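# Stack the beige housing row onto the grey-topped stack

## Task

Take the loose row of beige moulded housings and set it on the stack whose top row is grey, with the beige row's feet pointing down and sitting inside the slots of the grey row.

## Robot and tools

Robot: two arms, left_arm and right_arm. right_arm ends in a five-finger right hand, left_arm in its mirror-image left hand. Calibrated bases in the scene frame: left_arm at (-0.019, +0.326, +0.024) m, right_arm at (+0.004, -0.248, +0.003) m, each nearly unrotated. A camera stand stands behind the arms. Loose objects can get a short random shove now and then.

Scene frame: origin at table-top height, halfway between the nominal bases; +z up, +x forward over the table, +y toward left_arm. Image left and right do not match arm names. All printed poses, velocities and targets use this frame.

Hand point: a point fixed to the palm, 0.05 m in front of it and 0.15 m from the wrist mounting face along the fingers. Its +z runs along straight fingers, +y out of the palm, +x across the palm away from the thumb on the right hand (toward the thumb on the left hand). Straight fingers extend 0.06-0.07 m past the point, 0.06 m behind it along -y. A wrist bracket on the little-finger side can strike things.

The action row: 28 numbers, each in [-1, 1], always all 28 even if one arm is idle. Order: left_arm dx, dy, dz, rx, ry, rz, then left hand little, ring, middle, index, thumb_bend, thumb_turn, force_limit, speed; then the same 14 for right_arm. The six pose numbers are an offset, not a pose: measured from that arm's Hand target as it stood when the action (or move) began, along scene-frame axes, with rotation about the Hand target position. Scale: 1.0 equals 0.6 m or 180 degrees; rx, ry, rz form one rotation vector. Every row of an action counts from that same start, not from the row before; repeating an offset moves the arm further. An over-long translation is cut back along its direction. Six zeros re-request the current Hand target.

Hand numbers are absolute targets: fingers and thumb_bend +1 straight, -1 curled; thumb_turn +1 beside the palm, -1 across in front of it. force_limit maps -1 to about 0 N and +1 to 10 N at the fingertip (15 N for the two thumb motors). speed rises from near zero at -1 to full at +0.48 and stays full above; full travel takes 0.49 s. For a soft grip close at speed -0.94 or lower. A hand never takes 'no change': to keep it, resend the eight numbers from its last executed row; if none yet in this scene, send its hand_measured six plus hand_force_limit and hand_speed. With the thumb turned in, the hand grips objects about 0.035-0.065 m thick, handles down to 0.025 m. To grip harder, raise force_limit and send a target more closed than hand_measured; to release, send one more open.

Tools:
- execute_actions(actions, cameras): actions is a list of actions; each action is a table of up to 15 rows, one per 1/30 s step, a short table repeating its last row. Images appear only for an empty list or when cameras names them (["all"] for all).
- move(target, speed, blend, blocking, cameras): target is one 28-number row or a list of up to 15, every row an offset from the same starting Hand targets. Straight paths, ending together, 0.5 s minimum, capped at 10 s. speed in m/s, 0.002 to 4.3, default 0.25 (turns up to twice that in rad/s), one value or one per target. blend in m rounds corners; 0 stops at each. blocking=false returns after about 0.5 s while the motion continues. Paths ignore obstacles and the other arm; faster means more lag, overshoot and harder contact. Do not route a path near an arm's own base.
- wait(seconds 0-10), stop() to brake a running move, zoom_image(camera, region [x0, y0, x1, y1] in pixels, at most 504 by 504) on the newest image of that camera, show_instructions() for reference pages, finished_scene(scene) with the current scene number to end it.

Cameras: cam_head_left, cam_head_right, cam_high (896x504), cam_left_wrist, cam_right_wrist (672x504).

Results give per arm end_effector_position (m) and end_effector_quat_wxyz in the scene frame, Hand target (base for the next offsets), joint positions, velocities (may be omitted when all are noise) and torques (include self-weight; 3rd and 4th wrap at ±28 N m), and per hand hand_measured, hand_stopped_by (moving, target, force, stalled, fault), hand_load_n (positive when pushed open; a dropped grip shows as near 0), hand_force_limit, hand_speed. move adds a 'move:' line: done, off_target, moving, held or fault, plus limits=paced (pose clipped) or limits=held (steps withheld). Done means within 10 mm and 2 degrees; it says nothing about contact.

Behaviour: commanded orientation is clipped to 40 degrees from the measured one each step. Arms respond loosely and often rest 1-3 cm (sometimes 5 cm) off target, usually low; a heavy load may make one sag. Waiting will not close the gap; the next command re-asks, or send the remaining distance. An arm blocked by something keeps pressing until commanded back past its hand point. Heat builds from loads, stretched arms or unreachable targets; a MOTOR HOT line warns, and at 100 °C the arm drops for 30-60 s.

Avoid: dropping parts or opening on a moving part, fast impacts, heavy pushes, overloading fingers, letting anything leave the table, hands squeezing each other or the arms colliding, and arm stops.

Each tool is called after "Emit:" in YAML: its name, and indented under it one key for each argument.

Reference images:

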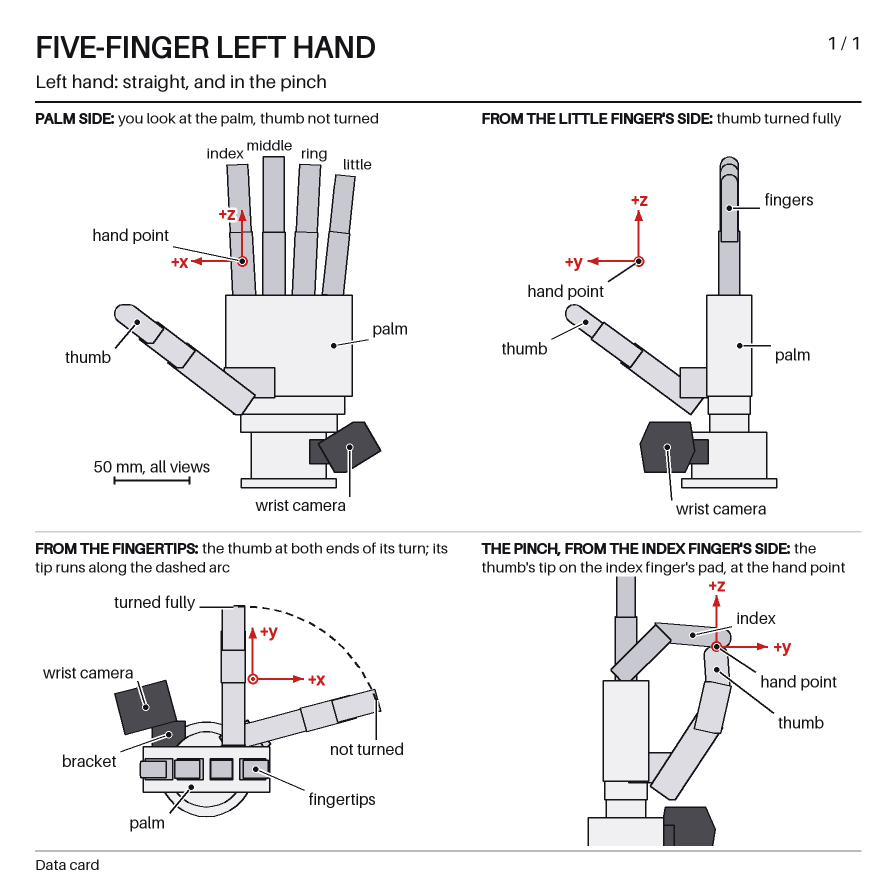

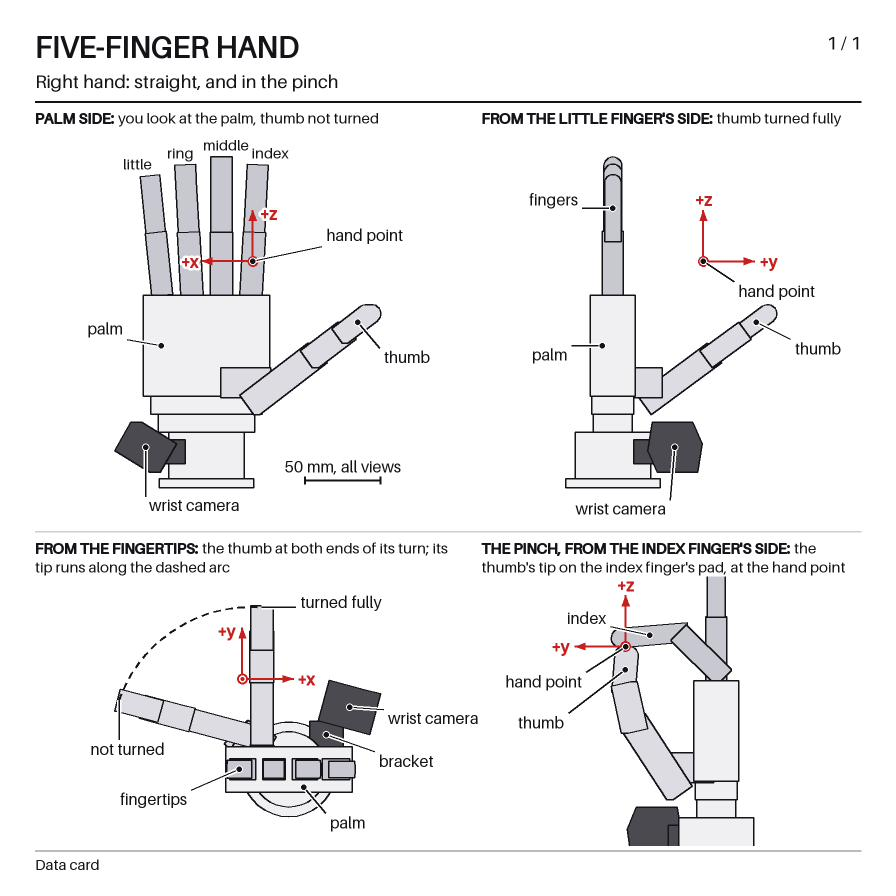

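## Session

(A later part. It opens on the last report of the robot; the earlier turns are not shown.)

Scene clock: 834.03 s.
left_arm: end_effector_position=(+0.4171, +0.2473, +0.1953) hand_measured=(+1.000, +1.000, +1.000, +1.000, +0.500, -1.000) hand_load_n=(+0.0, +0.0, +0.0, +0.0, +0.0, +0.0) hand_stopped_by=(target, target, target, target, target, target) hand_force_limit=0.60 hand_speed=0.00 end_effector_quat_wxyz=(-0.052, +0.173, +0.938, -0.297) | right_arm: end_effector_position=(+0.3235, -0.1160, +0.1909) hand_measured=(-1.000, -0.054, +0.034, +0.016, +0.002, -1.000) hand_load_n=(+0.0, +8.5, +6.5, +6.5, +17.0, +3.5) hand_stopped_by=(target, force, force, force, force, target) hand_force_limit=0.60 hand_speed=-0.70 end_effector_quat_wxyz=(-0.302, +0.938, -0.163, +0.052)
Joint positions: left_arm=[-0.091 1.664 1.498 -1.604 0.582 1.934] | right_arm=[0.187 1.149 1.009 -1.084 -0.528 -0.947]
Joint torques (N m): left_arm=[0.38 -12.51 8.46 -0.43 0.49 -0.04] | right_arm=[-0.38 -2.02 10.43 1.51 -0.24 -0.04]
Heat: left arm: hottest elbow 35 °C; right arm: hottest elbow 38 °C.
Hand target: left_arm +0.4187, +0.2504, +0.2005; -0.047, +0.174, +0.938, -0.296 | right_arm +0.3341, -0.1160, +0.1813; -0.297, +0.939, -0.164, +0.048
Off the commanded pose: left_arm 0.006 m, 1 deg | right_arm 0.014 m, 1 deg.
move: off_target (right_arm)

Emit:
move:
  target: [0,0,0.0,0,0,0,1,1,1,1,0.5,-1,0.6,0,0.008,0,0,0,0,0,-1,-0.4,-0.4,-0.4,-0.6,-1,0.6,-0.7]
  speed: 0.03

Emit:
move:
  target: [0,0,0.0,0,0,0,1,1,1,1,0.5,-1,0.6,0,0.008,0,0,0,0,0,-1,-0.4,-0.4,-0.4,-0.6,-1,0.6,-0.7]
  speed: 0.03
  cameras: ["all"]

Emit:
zoom_image:
  camera: "cam_right_wrist"
  region: [340, 60, 540, 320]

Emit:
zoom_image:
  camera: "cam_high"
  region: [335, 210, 405, 280]

Emit:
zoom_image:
  camera: "cam_head_left"
  region: [440, 310, 500, 370]

Emit:
zoom_image:
  camera: "cam_left_wrist"
  region: [240, 0, 480, 240]

Scene clock: 836.53 s.
left_arm: end_effector_position=(+0.4171, +0.2473, +0.1953) hand_measured=(+1.000, +1.000, +1.000, +1.000, +0.500, -1.000) hand_load_n=(+0.0, +0.0, -0.5, +0.0, +0.0, +0.0) hand_stopped_by=(target, target, target, target, target, target) hand_force_limit=0.60 hand_speed=0.00 end_effector_quat_wxyz=(-0.052, +0.173, +0.938, -0.297) | right_arm: end_effector_position=(+0.3253, -0.1162, +0.1901) hand_measured=(-1.000, -0.054, +0.034, +0.016, +0.002, -1.000) hand_load_n=(+0.0, +8.5, +5.0, +5.0, +16.5, +4.0) hand_stopped_by=(target, force, force, force, force, target) hand_force_limit=0.60 hand_speed=-0.70 end_effector_quat_wxyz=(-0.303, +0.937, -0.163, +0.052)
Joint positions: left_arm=[-0.091 1.664 1.498 -1.604 0.582 1.934] | right_arm=[0.184 1.154 1.011 -1.082 -0.532 -0.949]
Joint torques (N m): left_arm=[0.44 -12.51 8.47 -0.43 0.49 -0.03] | right_arm=[-0.32 -1.73 11.17 1.47 -0.14 -0.05]
Heat: left arm: hottest elbow 35 °C; right arm: hottest elbow 38 °C.
Hand target: left_arm +0.4187, +0.2504, +0.2005; -0.047, +0.174, +0.938, -0.296 | right_arm +0.3389, -0.1159, +0.1812; -0.297, +0.939, -0.164, +0.048
Off the commanded pose: left_arm 0.006 m, 1 deg | right_arm 0.016 m, 1 deg.
move: off_target (right_arm)

Scene clock: 837.23 s.
left_arm: end_effector_position=(+0.4171, +0.2473, +0.1953) hand_measured=(+1.000, +1.000, +1.000, +1.000, +0.500, -1.000) hand_load_n=(+0.0, +0.0, +0.0, +0.0, +0.0, +0.0) hand_stopped_by=(target, target, target, target, target, target) hand_force_limit=0.60 hand_speed=0.00 end_effector_quat_wxyz=(-0.052, +0.173, +0.938, -0.297) | right_arm: end_effector_position=(+0.3274, -0.1159, +0.1904) hand_measured=(-1.000, -0.054, +0.034, +0.014, +0.002, -1.000) hand_load_n=(+0.5, +8.5, +4.5, +3.5, +17.5, +4.0) hand_stopped_by=(target, force, force, force, force, target) hand_force_limit=0.60 hand_speed=-0.70 end_effector_quat_wxyz=(-0.304, +0.937, -0.164, +0.051)
Joint positions: left_arm=[-0.091 1.664 1.498 -1.604 0.582 1.934] | right_arm=[0.183 1.161 1.017 -1.082 -0.534 -0.95]
Joint torques (N m): left_arm=[0.38 -12.51 8.47 -0.42 0.49 -0.04] | right_arm=[-0.38 -1.32 11.63 1.52 -0.07 -0.07]
Heat: left arm: hottest elbow 35 °C; right arm: hottest elbow 38 °C.
Hand target: left_arm +0.4187, +0.2504, +0.2005; -0.047, +0.174, +0.938, -0.296 | right_arm +0.3437, -0.1159, +0.1814; -0.298, +0.939, -0.164, +0.048
Off the commanded pose: left_arm 0.006 m, 1 deg | right_arm 0.019 m, 1 deg.
move: off_target (right_arm)

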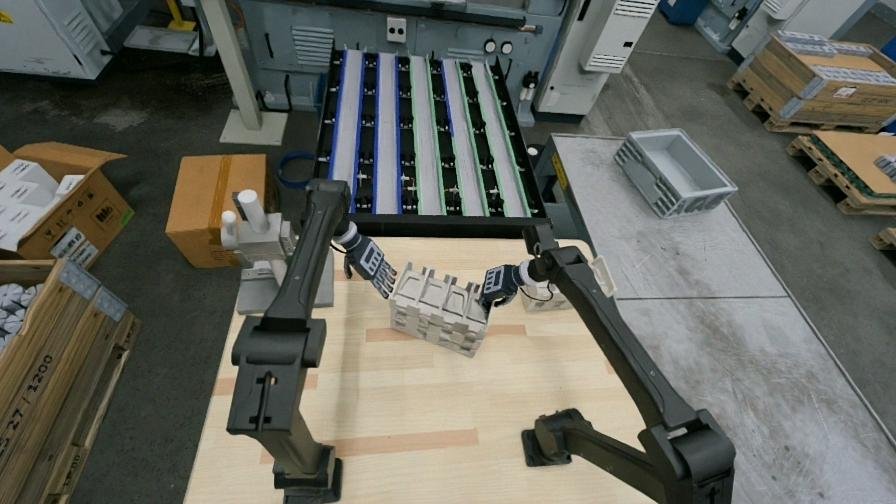

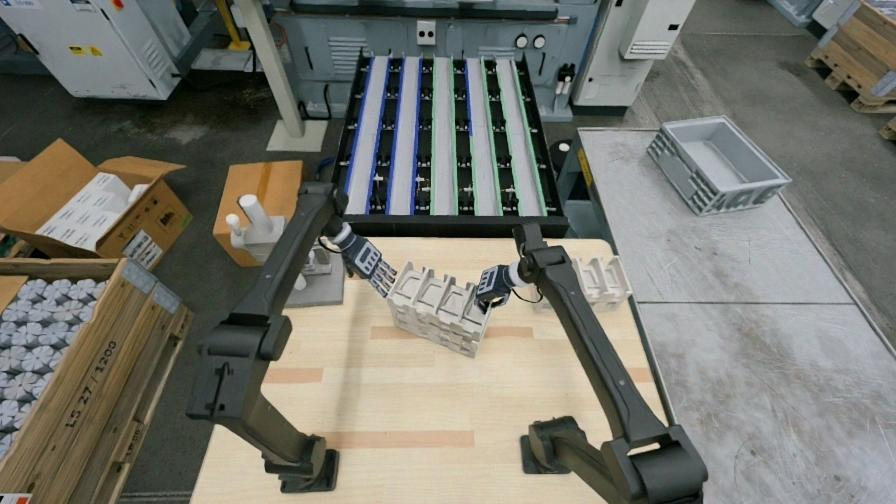

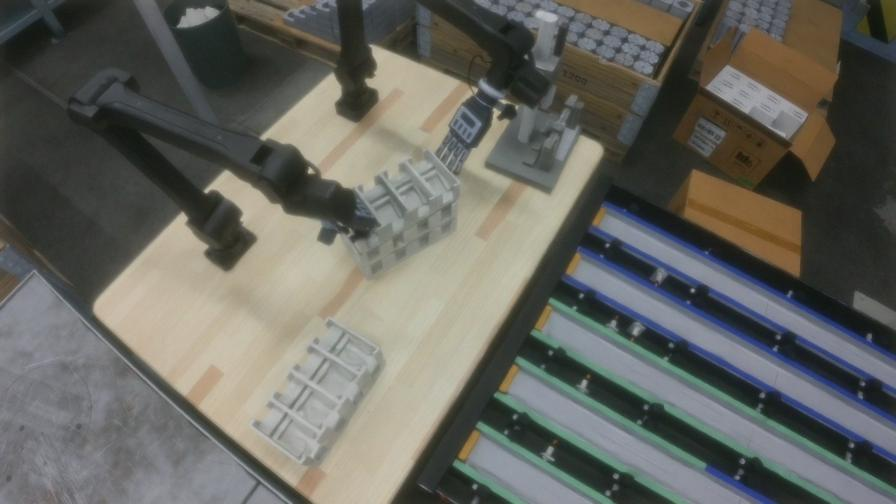

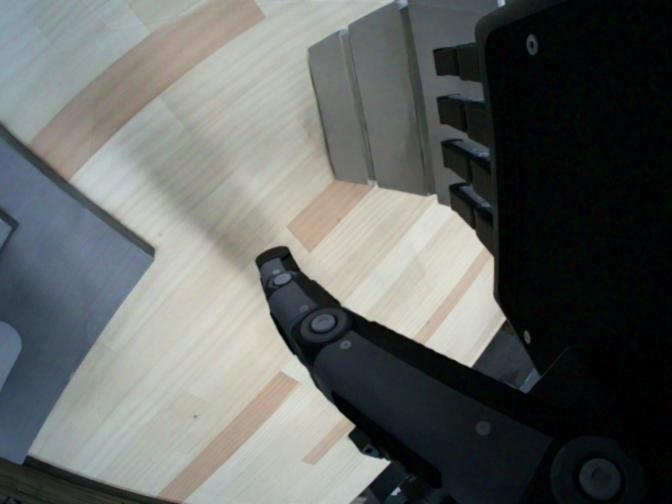

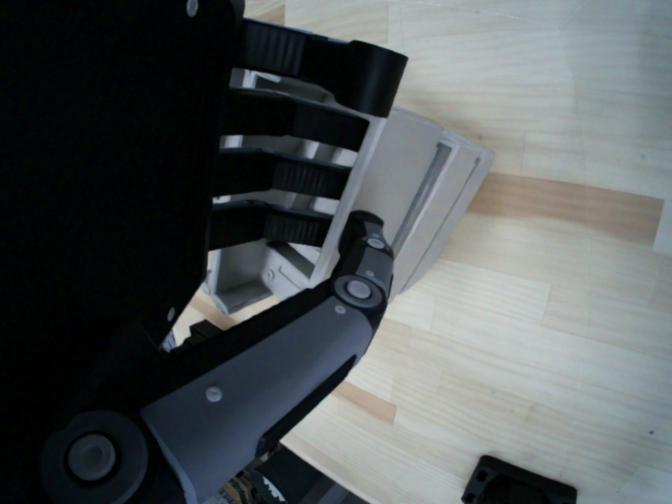

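Scaled by 1.938 from the camera's 672x504 image, which has a finer 960x720 frame.

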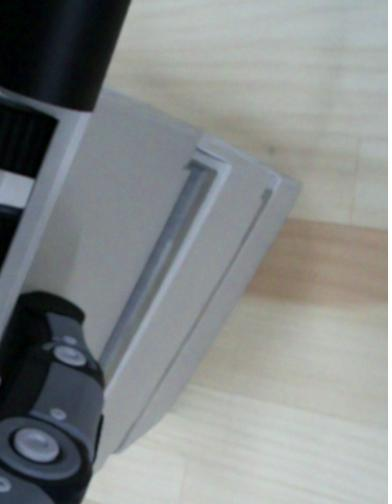

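Scaled by 7.200 from the camera's 896x504 image, which has a finer 1280x720 frame.

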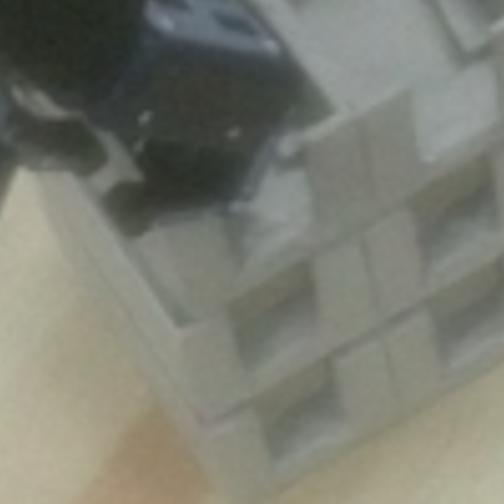

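Scaled by 8.400 from the camera's 896x504 image, which has a finer 1280x720 frame.

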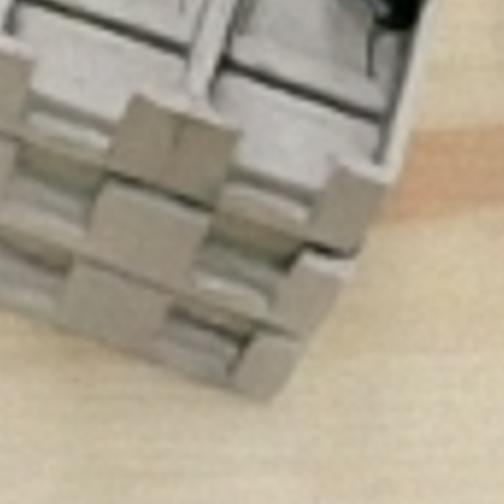

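Scaled by 2.100 from the camera's 672x504 image, which has a finer 960x720 frame.

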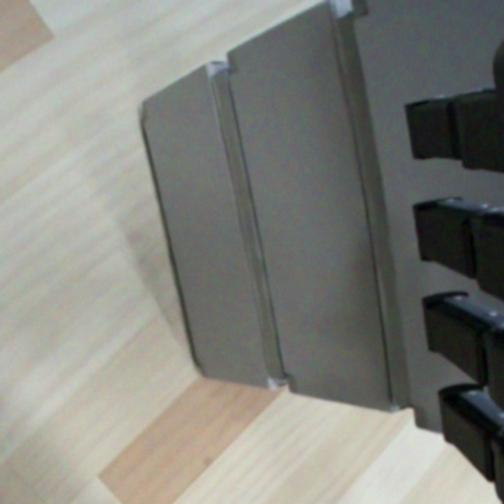

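Emit:
execute_actions:
  actions: []

Scene clock: 845.60 s.
left_arm: end_effector_position=(+0.4171, +0.2473, +0.1953) hand_measured=(+1.000, +1.000, +1.000, +1.000, +0.500, -1.000) hand_load_n=(+0.0, +0.0, +0.0, +0.0, +0.0, +0.0) hand_stopped_by=(target, target, target, target, target, target) hand_force_limit=0.60 hand_speed=0.00 end_effector_quat_wxyz=(-0.052, +0.173, +0.938, -0.297) | right_arm: end_effector_position=(+0.3274, -0.1159, +0.1904) hand_measured=(-1.000, -0.054, +0.034, +0.014, +0.002, -1.000) hand_load_n=(+0.0, +8.5, +4.0, +3.5, +17.0, +4.0) hand_stopped_by=(target, force, force, force, force, target) hand_force_limit=0.60 hand_speed=-0.70 end_effector_quat_wxyz=(-0.304, +0.937, -0.164, +0.051)
Joint positions: left_arm=[-0.091 1.664 1.498 -1.604 0.582 1.934] | right_arm=[0.183 1.161 1.017 -1.082 -0.534 -0.95]
Joint velocities: within noise
Joint torques (N m): left_arm=[0.38 -12.51 8.47 -0.42 0.49 -0.03] | right_arm=[-0.44 -1.32 11.62 1.5 -0.08 -0.07]
Heat: left arm: hottest elbow 35 °C; right arm: hottest elbow 38 °C.
Hand target: left_arm +0.4187, +0.2504, +0.2005; -0.047, +0.174, +0.938, -0.296 | right_arm +0.3437, -0.1159, +0.1814; -0.298, +0.939, -0.164, +0.048
Off the commanded pose: left_arm 0.006 m, 1 deg | right_arm 0.019 m, 1 deg.

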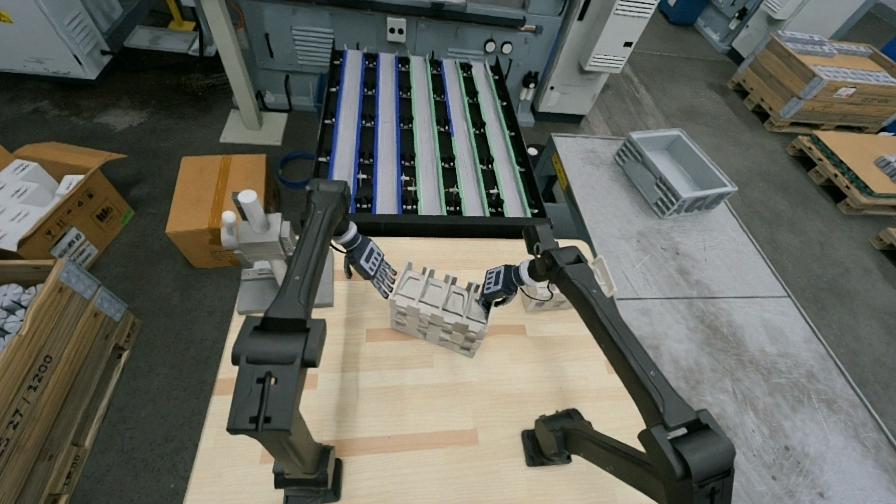

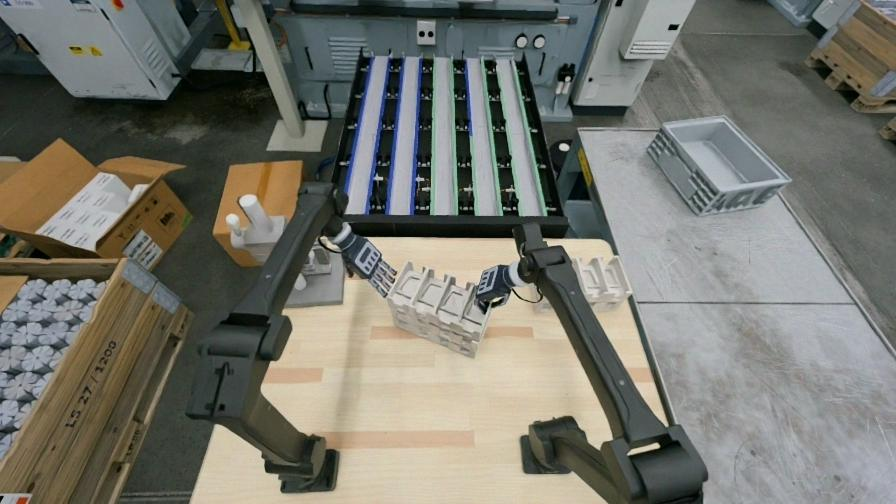

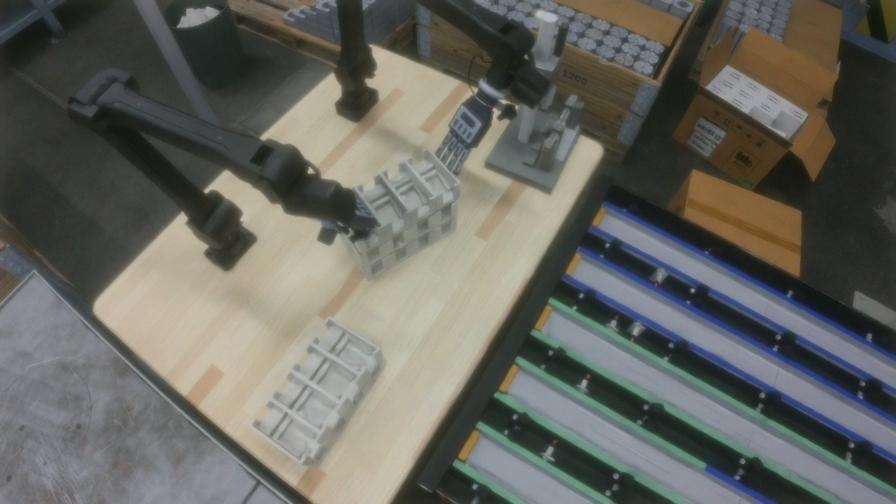

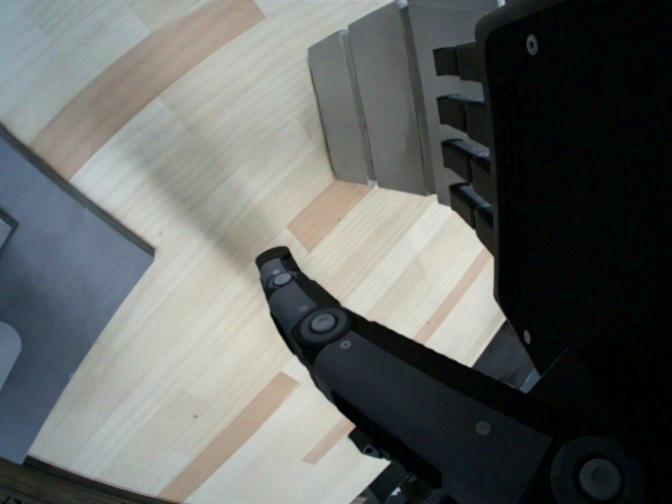

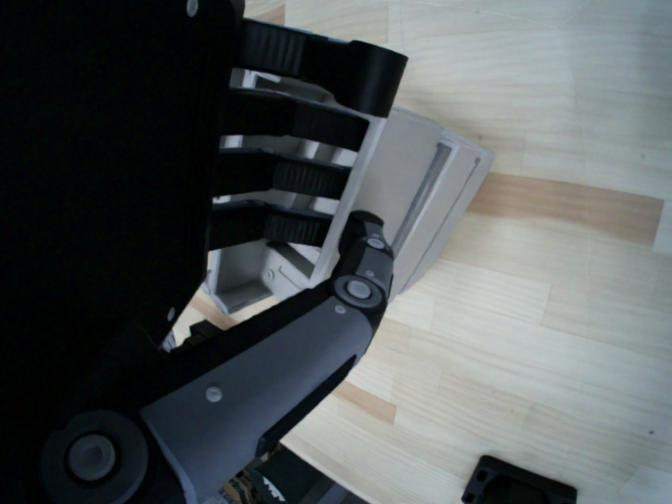

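Emit:
zoom_image:
  camera: "cam_left_wrist"
  region: [300, 0, 500, 210]

Emit:
zoom_image:
  camera: "cam_right_wrist"
  region: [340, 80, 520, 300]

Emit:
zoom_image:
  camera: "cam_head_left"
  region: [380, 250, 500, 370]

Emit:
zoom_image:
  camera: "cam_high"
  region: [330, 140, 470, 290]

Scaled by 2.400 from the camera's 672x504 image, which has a finer 960x720 frame.

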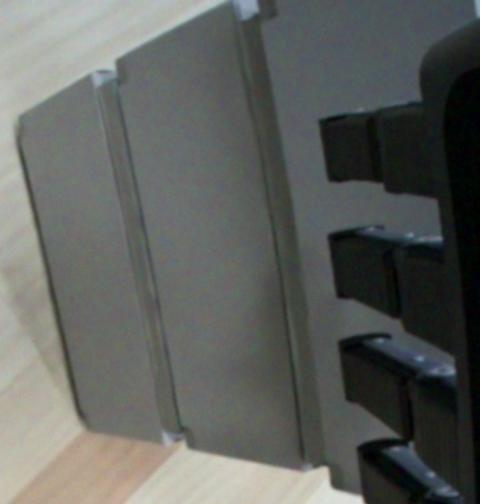

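Scaled by 2.291 from the camera's 672x504 image, which has a finer 960x720 frame.

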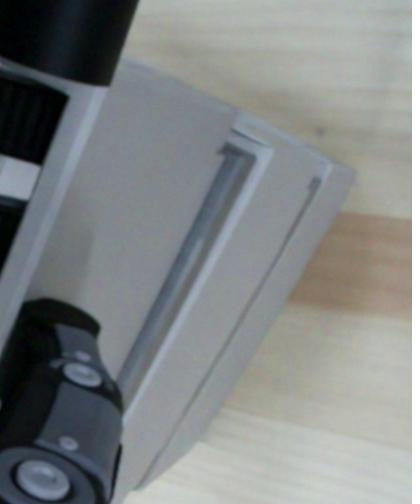

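Scaled by 4.200 from the camera's 896x504 image, which has a finer 1280x720 frame.

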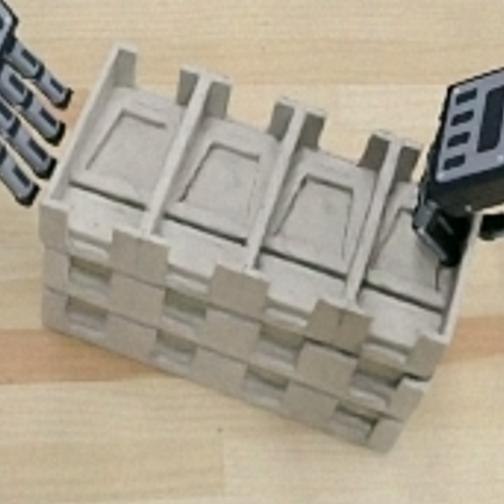

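Scaled by 3.360 from the camera's 896x504 image, which has a finer 1280x720 frame.

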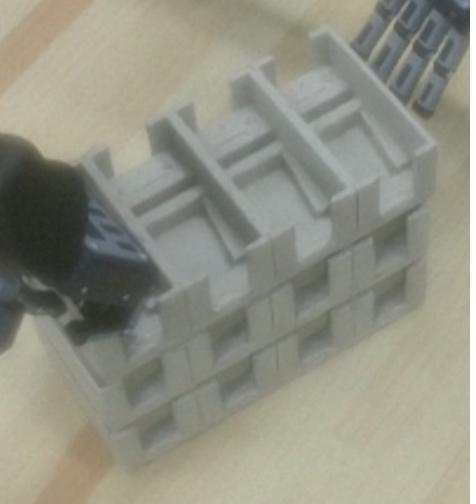

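Emit:
move:
  target: [0,0,0,0,0,0,1,1,1,1,0.5,-1,0.6,0,-0.0271,0,0.015,0,0,0,-1,-0.4,-0.4,-0.4,-0.6,-1,0.6,-0.7]
  speed: 0.03

Emit:
move:
  target: [0,0,0,0,0,0,1,1,1,1,0.5,-1,0.6,0,0,0,0,0,0,0,-1,0.1,0.1,0.1,0.5,-1,0.6,-0.5]
  speed: 0.03
  cameras: ["cam_head_left","cam_high","cam_right_wrist"]

Scene clock: 850.00 s.
left_arm: end_effector_position=(+0.4171, +0.2473, +0.1953) hand_measured=(+1.000, +1.000, +1.000, +1.000, +0.500, -1.000) hand_load_n=(-0.5, +0.0, -0.5, +0.0, +0.0, +0.0) hand_stopped_by=(target, target, target, target, target, target) hand_force_limit=0.60 hand_speed=0.00 end_effector_quat_wxyz=(-0.052, +0.173, +0.938, -0.297) | right_arm: end_effector_position=(+0.3271, -0.1161, +0.1912) hand_measured=(-1.000, -0.054, +0.034, +0.014, +0.002, -1.000) hand_load_n=(+0.0, +10.0, +5.5, +4.5, +17.0, +3.5) hand_stopped_by=(target, force, force, force, force, target) hand_force_limit=0.60 hand_speed=-0.70 end_effector_quat_wxyz=(-0.304, +0.937, -0.163, +0.052)
Joint positions: left_arm=[-0.091 1.664 1.498 -1.604 0.582 1.934] | right_arm=[0.183 1.158 1.017 -1.083 -0.534 -0.951]
Joint torques (N m): left_arm=[0.38 -12.51 8.47 -0.43 0.49 -0.03] | right_arm=[0.32 -4.48 10.44 0.44 0.04 0.05]
Heat: left arm: hottest elbow 35 °C; right arm: hottest elbow 38 °C.
Hand target: left_arm +0.4187, +0.2504, +0.2005; -0.047, +0.174, +0.938, -0.296 | right_arm +0.3275, -0.1159, +0.1903; -0.297, +0.939, -0.164, +0.048
Off the commanded pose: left_arm 0.006 m, 1 deg | right_arm 0.001 m, 1 deg.
move: done

Scene clock: 851.00 s.
left_arm: end_effector_position=(+0.4171, +0.2473, +0.1953) hand_measured=(+1.000, +1.000, +1.000, +1.000, +0.500, -1.000) hand_load_n=(+0.0, +0.0, +0.0, +0.0, +0.0, +0.0) hand_stopped_by=(target, target, target, target, target, target) hand_force_limit=0.60 hand_speed=0.00 end_effector_quat_wxyz=(-0.052, +0.173, +0.938, -0.297) | right_arm: end_effector_position=(+0.3260, -0.1176, +0.1917) hand_measured=(-1.000, +0.100, +0.100, +0.100, +0.500, -1.000) hand_load_n=(+0.0, +0.0, -1.5, +0.0, +0.0, +0.0) hand_stopped_by=(target, target, target, target, target, target) hand_force_limit=0.60 hand_speed=-0.50 end_effector_quat_wxyz=(-0.301, +0.938, -0.164, +0.053)
Joint positions: left_arm=[-0.091 1.664 1.498 -1.604 0.582 1.934] | right_arm=[0.183 1.155 1.017 -1.088 -0.527 -0.951]
Joint torques (N m): left_arm=[0.44 -12.51 8.46 -0.43 0.49 -0.04] | right_arm=[0.38 -4.19 10.43 0.65 -0.25 0.04]
Heat: left arm: hottest elbow 35 °C; right arm: hottest elbow 37 °C.
Hand target: left_arm +0.4187, +0.2504, +0.2005; -0.047, +0.174, +0.938, -0.296 | right_arm +0.3275, -0.1159, +0.1903; -0.297, +0.939, -0.164, +0.048
Off the commanded pose: left_arm 0.006 m, 1 deg | right_arm 0.003 m, 1 deg.
move: done
Images, in order (width x height): cam_head_left 896x504, cam_high 896x504, cam_right_wrist 672x504.

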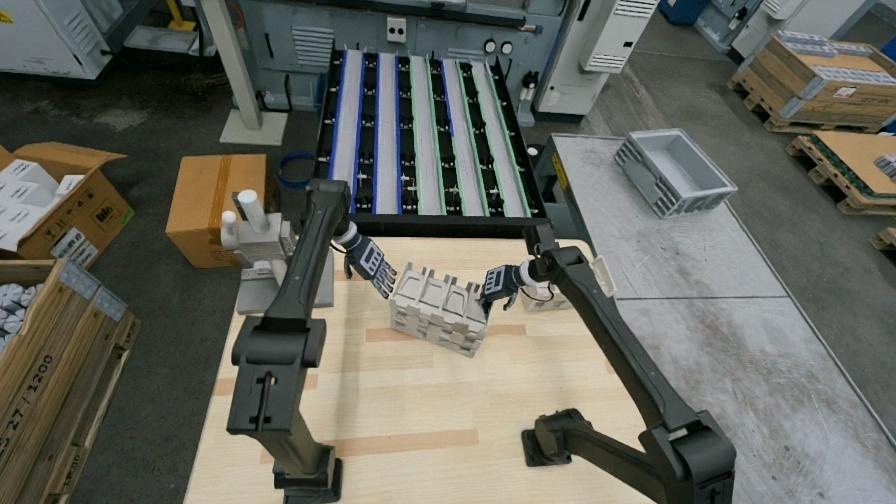

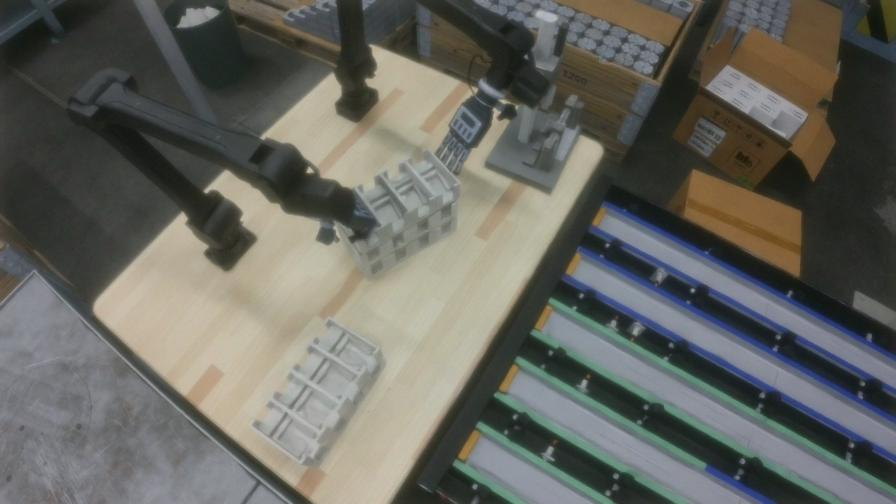

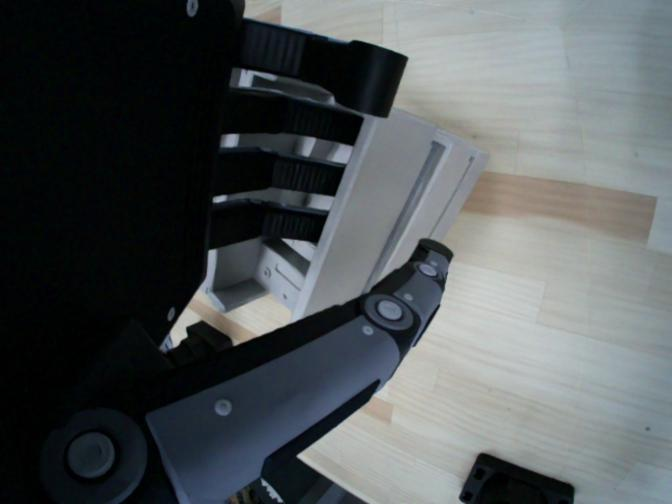

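Emit:
move:
  target:
    - [0,0,0,0,0,0,1,1,1,1,0.5,-1,0.6,0,0,0,0.18,0,0,0,-1,0.1,0.1,0.1,0.5,-1,0.6,-0.5]
    - [0,0,0,0,0,0,1,1,1,1,0.5,-1,0.6,0,-0.1358,-0.19,0.18,0,0,0,1,1,1,1,0.5,-1,0.6,0]
    - [0,0,0,0,0,0,1,1,1,1,0.5,-1,0.6,0,-0.1358,-0.19,0.02,0,0,0,1,1,1,1,0.5,-1,0.6,0]
  speed: 0.15
  cameras: ["all"]

Scene clock: 857.00 s.
left_arm: end_effector_position=(+0.4171, +0.2473, +0.1953) hand_measured=(+1.000, +1.000, +1.000, +1.000, +0.500, -1.000) hand_load_n=(+0.0, +0.0, +0.0, +0.0, +0.0, +0.0) hand_stopped_by=(target, target, target, target, target, target) hand_force_limit=0.60 hand_speed=0.00 end_effector_quat_wxyz=(-0.052, +0.173, +0.938, -0.297) | right_arm: end_effector_position=(+0.2457, -0.2291, +0.2047) hand_measured=(+1.000, +1.000, +1.000, +1.000, +0.500, -1.000) hand_load_n=(+0.0, +0.0, +0.0, +0.0, +0.5, +0.0) hand_stopped_by=(target, target, target, target, target, target) hand_force_limit=0.60 hand_speed=0.00 end_effector_quat_wxyz=(-0.297, +0.939, -0.169, +0.044)
Joint positions: left_arm=[-0.091 1.664 1.498 -1.604 0.582 1.934] | right_arm=[-0.197 0.986 0.947 -1.444 -0.605 -1.386]
Joint torques (N m): left_arm=[0.38 -12.51 8.46 -0.43 0.49 -0.03] | right_arm=[-0.38 -2.73 8.68 0.72 -0.58 -0.11]
Heat: left arm: hottest elbow 35 °C; right arm: hottest elbow 37 °C.
Hand target: left_arm +0.4187, +0.2504, +0.2005; -0.047, +0.174, +0.938, -0.296 | right_arm +0.2460, -0.2300, +0.2023; -0.297, +0.939, -0.164, +0.048
Off the commanded pose: left_arm 0.006 m, 1 deg | right_arm 0.003 m, 1 deg.
move: done

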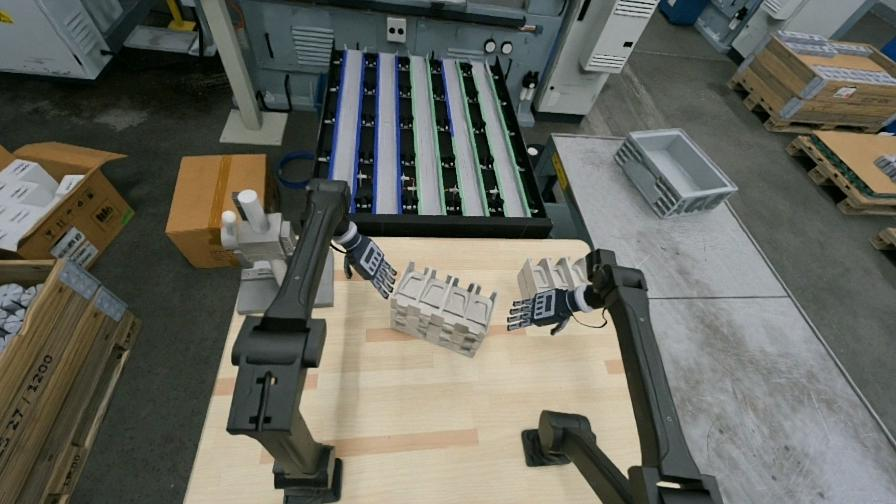

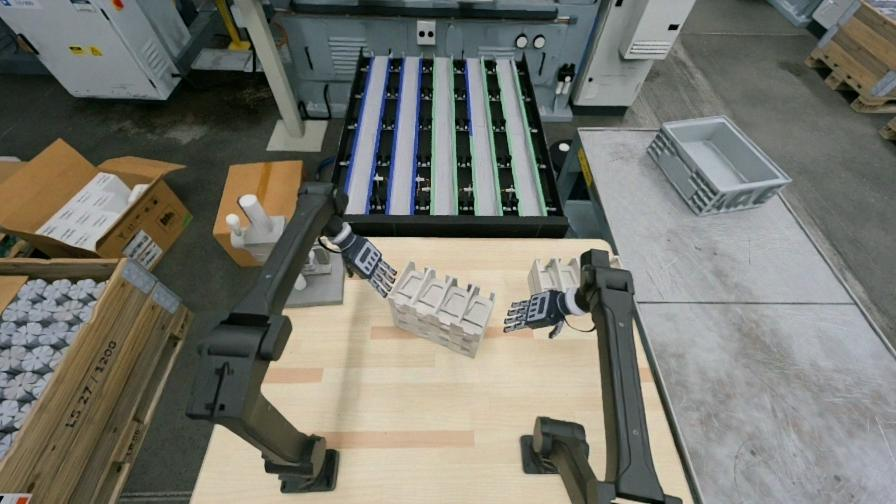

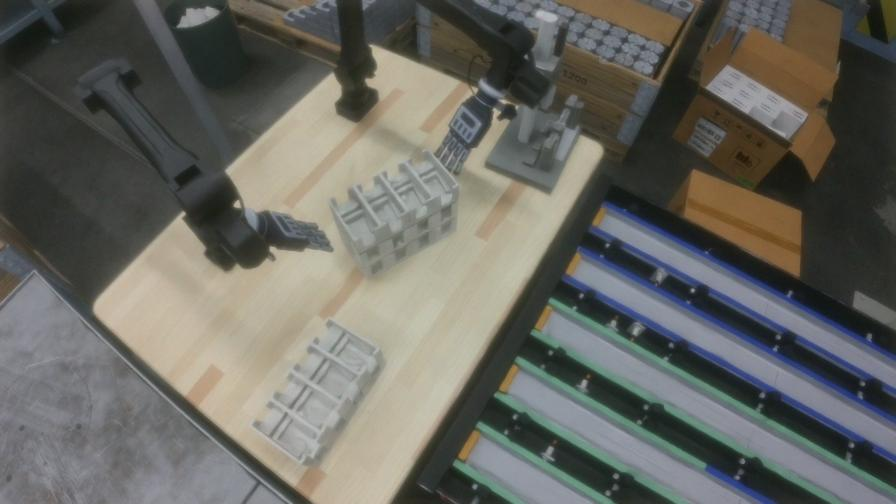

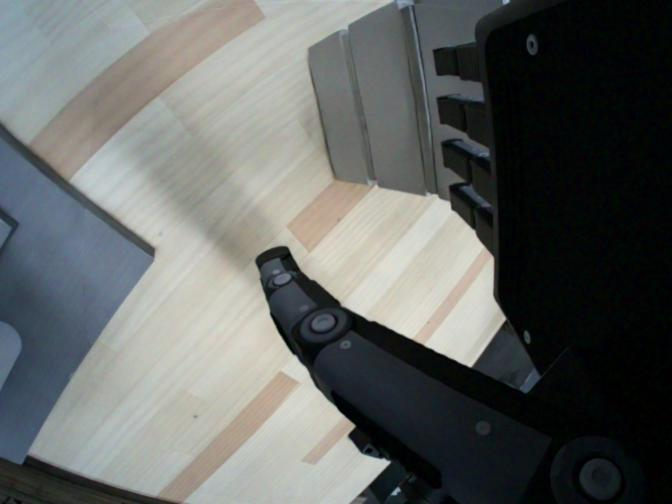

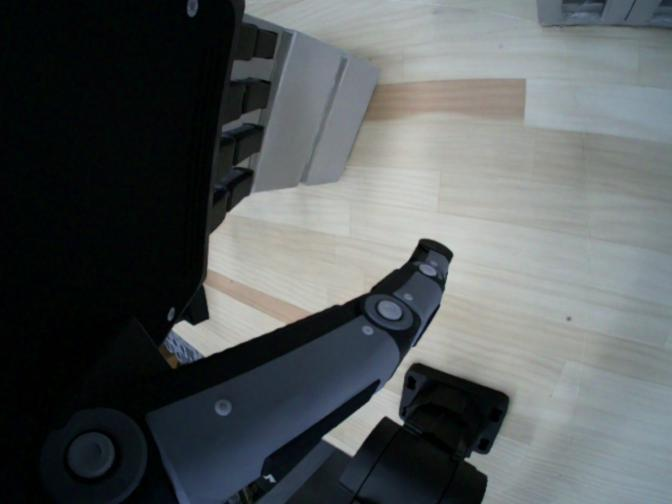

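Emit:
zoom_image:
  camera: "cam_head_left"
  region: [382, 260, 442, 320]

Emit:
zoom_image:
  camera: "cam_head_left"
  region: [440, 285, 510, 355]

Emit:
zoom_image:
  camera: "cam_high"
  region: [390, 145, 470, 225]

Emit:
zoom_image:
  camera: "cam_high"
  region: [325, 190, 405, 270]

Emit:
zoom_image:
  camera: "cam_right_wrist"
  region: [220, 0, 400, 210]

Scaled by 8.400 from the camera's 896x504 image, which has a finer 1280x720 frame.

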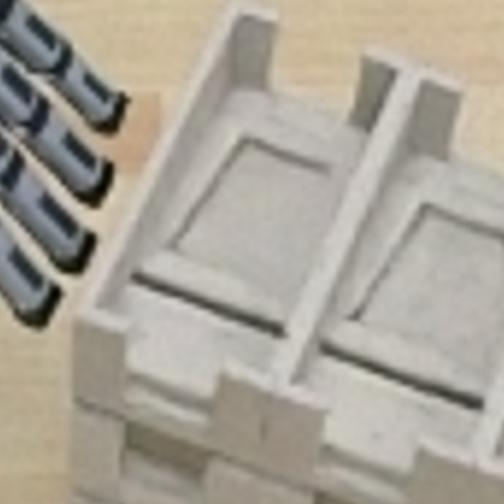

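Scaled by 7.200 from the camera's 896x504 image, which has a finer 1280x720 frame.

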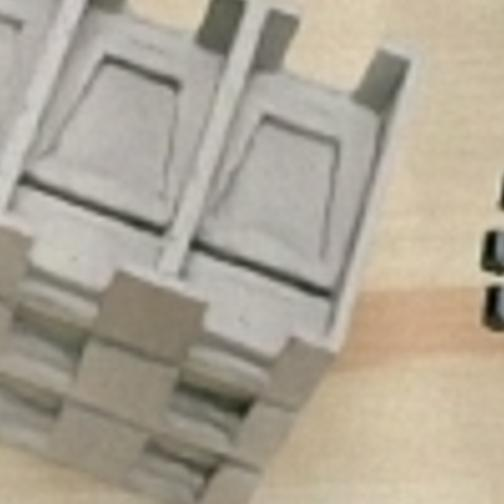

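Scaled by 6.300 from the camera's 896x504 image, which has a finer 1280x720 frame.

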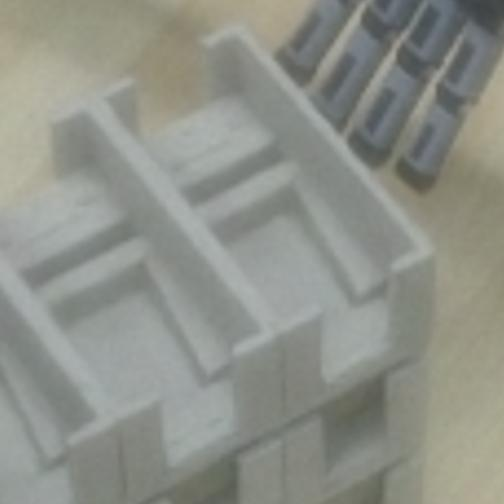

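Scaled by 6.300 from the camera's 896x504 image, which has a finer 1280x720 frame.

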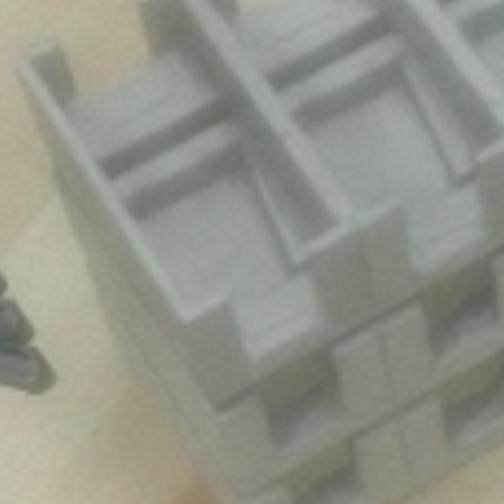

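Scaled by 2.400 from the camera's 672x504 image, which has a finer 960x720 frame.

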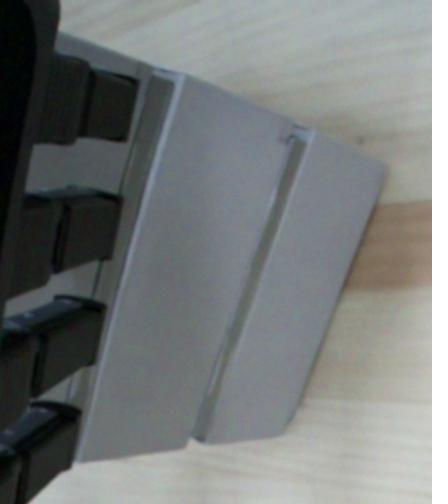

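Emit:
move:
  target: [-0.0046,-0.0125,0,0,0,0,1,1,1,1,0.5,-1,0.6,0,0,0,0,0,0,0,1,1,1,1,0.5,-1,0.6,0]
  speed: 0.03

Emit:
move:
  target: [-0.0014,-0.0038,0,0,0,0,1,1,1,1,0.5,-1,0.6,0,0,0,0,0,0,0,1,1,1,1,0.5,-1,0.6,0]
  speed: 0.03
  cameras: ["cam_head_left","cam_high","cam_left_wrist","cam_right_wrist"]

Scene clock: 863.47 s.
left_arm: end_effector_position=(+0.4168, +0.2471, +0.1953) hand_measured=(+1.000, +1.000, +1.000, +1.000, +0.500, -1.000) hand_load_n=(+0.0, +0.0, +0.0, +0.0, +0.0, +0.0) hand_stopped_by=(target, target, target, target, target, target) hand_force_limit=0.60 hand_speed=0.00 end_effector_quat_wxyz=(-0.052, +0.172, +0.938, -0.296) | right_arm: end_effector_position=(+0.2457, -0.2291, +0.2047) hand_measured=(+1.000, +1.000, +1.000, +1.000, +0.500, -1.000) hand_load_n=(+0.0, +0.0, +0.0, +0.0, +0.0, +0.0) hand_stopped_by=(target, target, target, target, target, target) hand_force_limit=0.60 hand_speed=0.00 end_effector_quat_wxyz=(-0.297, +0.939, -0.169, +0.044)
Joint positions: left_arm=[-0.091 1.664 1.498 -1.604 0.582 1.93] | right_arm=[-0.197 0.986 0.947 -1.444 -0.605 -1.386]
Joint torques (N m): left_arm=[-0.67 -13.16 7.68 0.01 0.6 -0.18] | right_arm=[-0.44 -2.78 8.68 0.73 -0.58 -0.11]
Heat: left arm: hottest elbow 35 °C; right arm: hottest elbow 37 °C.
Hand target: left_arm +0.4159, +0.2429, +0.2005; -0.047, +0.174, +0.938, -0.296 | right_arm +0.2460, -0.2300, +0.2023; -0.297, +0.939, -0.164, +0.048
Off the commanded pose: left_arm 0.007 m, 1 deg | right_arm 0.003 m, 1 deg.
move: done

Scene clock: 864.17 s.
left_arm: end_effector_position=(+0.4160, +0.2449, +0.1954) hand_measured=(+1.000, +1.000, +1.000, +1.000, +0.500, -1.000) hand_load_n=(+0.0, +0.0, +0.0, +0.0, +0.0, +0.0) hand_stopped_by=(target, target, target, target, target, target) hand_force_limit=0.60 hand_speed=0.00 end_effector_quat_wxyz=(-0.054, +0.171, +0.938, -0.296) | right_arm: end_effector_position=(+0.2457, -0.2291, +0.2047) hand_measured=(+1.000, +1.000, +1.000, +1.000, +0.500, -1.000) hand_load_n=(+0.0, +0.0, +0.0, +0.0, +0.0, +0.0) hand_stopped_by=(target, target, target, target, target, target) hand_force_limit=0.60 hand_speed=0.00 end_effector_quat_wxyz=(-0.297, +0.939, -0.169, +0.044)
Joint positions: left_arm=[-0.096 1.664 1.498 -1.604 0.582 1.925] | right_arm=[-0.197 0.986 0.947 -1.444 -0.605 -1.386]
Joint torques (N m): left_arm=[-0.79 -13.39 7.45 0.13 0.63 -0.18] | right_arm=[-0.38 -2.78 8.68 0.72 -0.58 -0.11]
Heat: left arm: hottest elbow 35 °C; right arm: hottest elbow 37 °C.
Hand target: left_arm +0.4151, +0.2406, +0.2005; -0.047, +0.174, +0.938, -0.296 | right_arm +0.2460, -0.2300, +0.2023; -0.297, +0.939, -0.164, +0.048
Off the commanded pose: left_arm 0.007 m, 1 deg | right_arm 0.003 m, 1 deg.
move: done
Images, in order (width x height): cam_head_left 896x504, cam_high 896x504, cam_left_wrist 672x504, cam_right_wrist 672x504.

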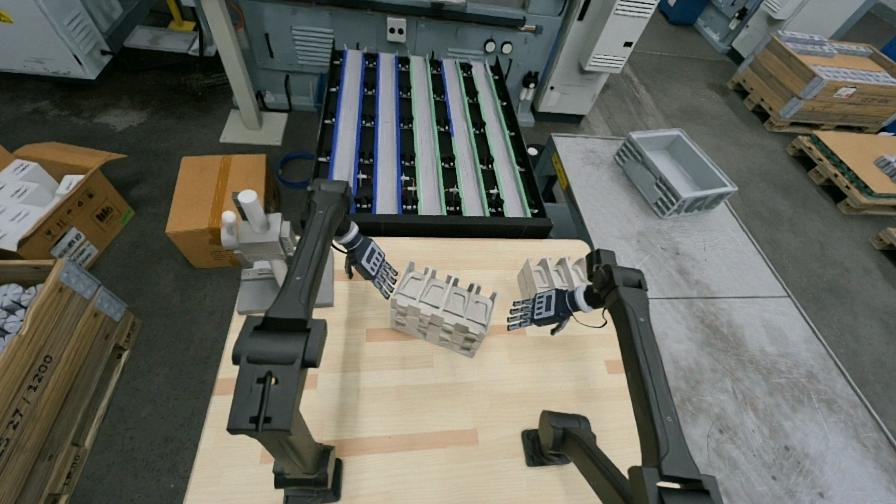

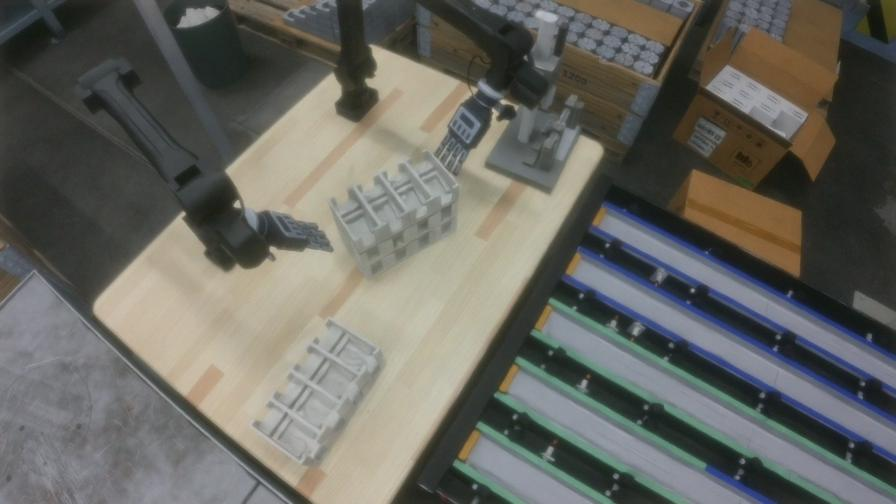

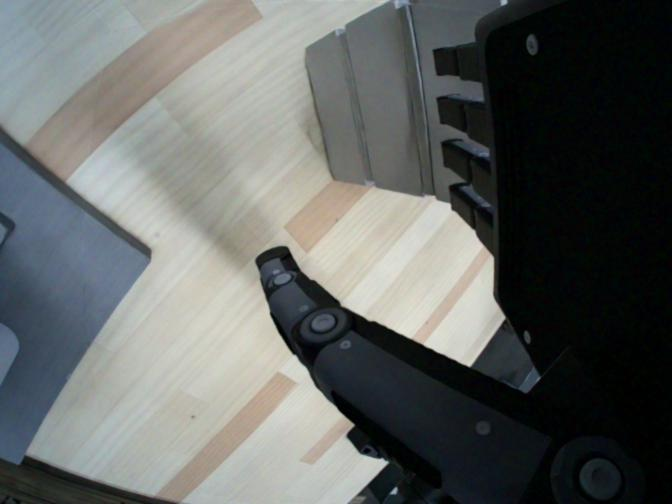

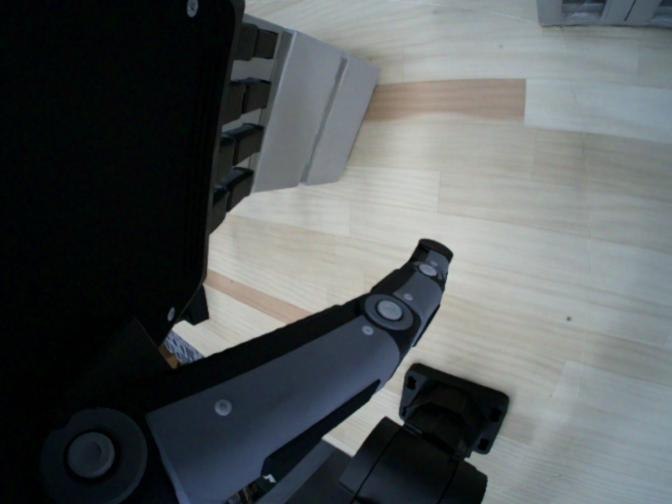

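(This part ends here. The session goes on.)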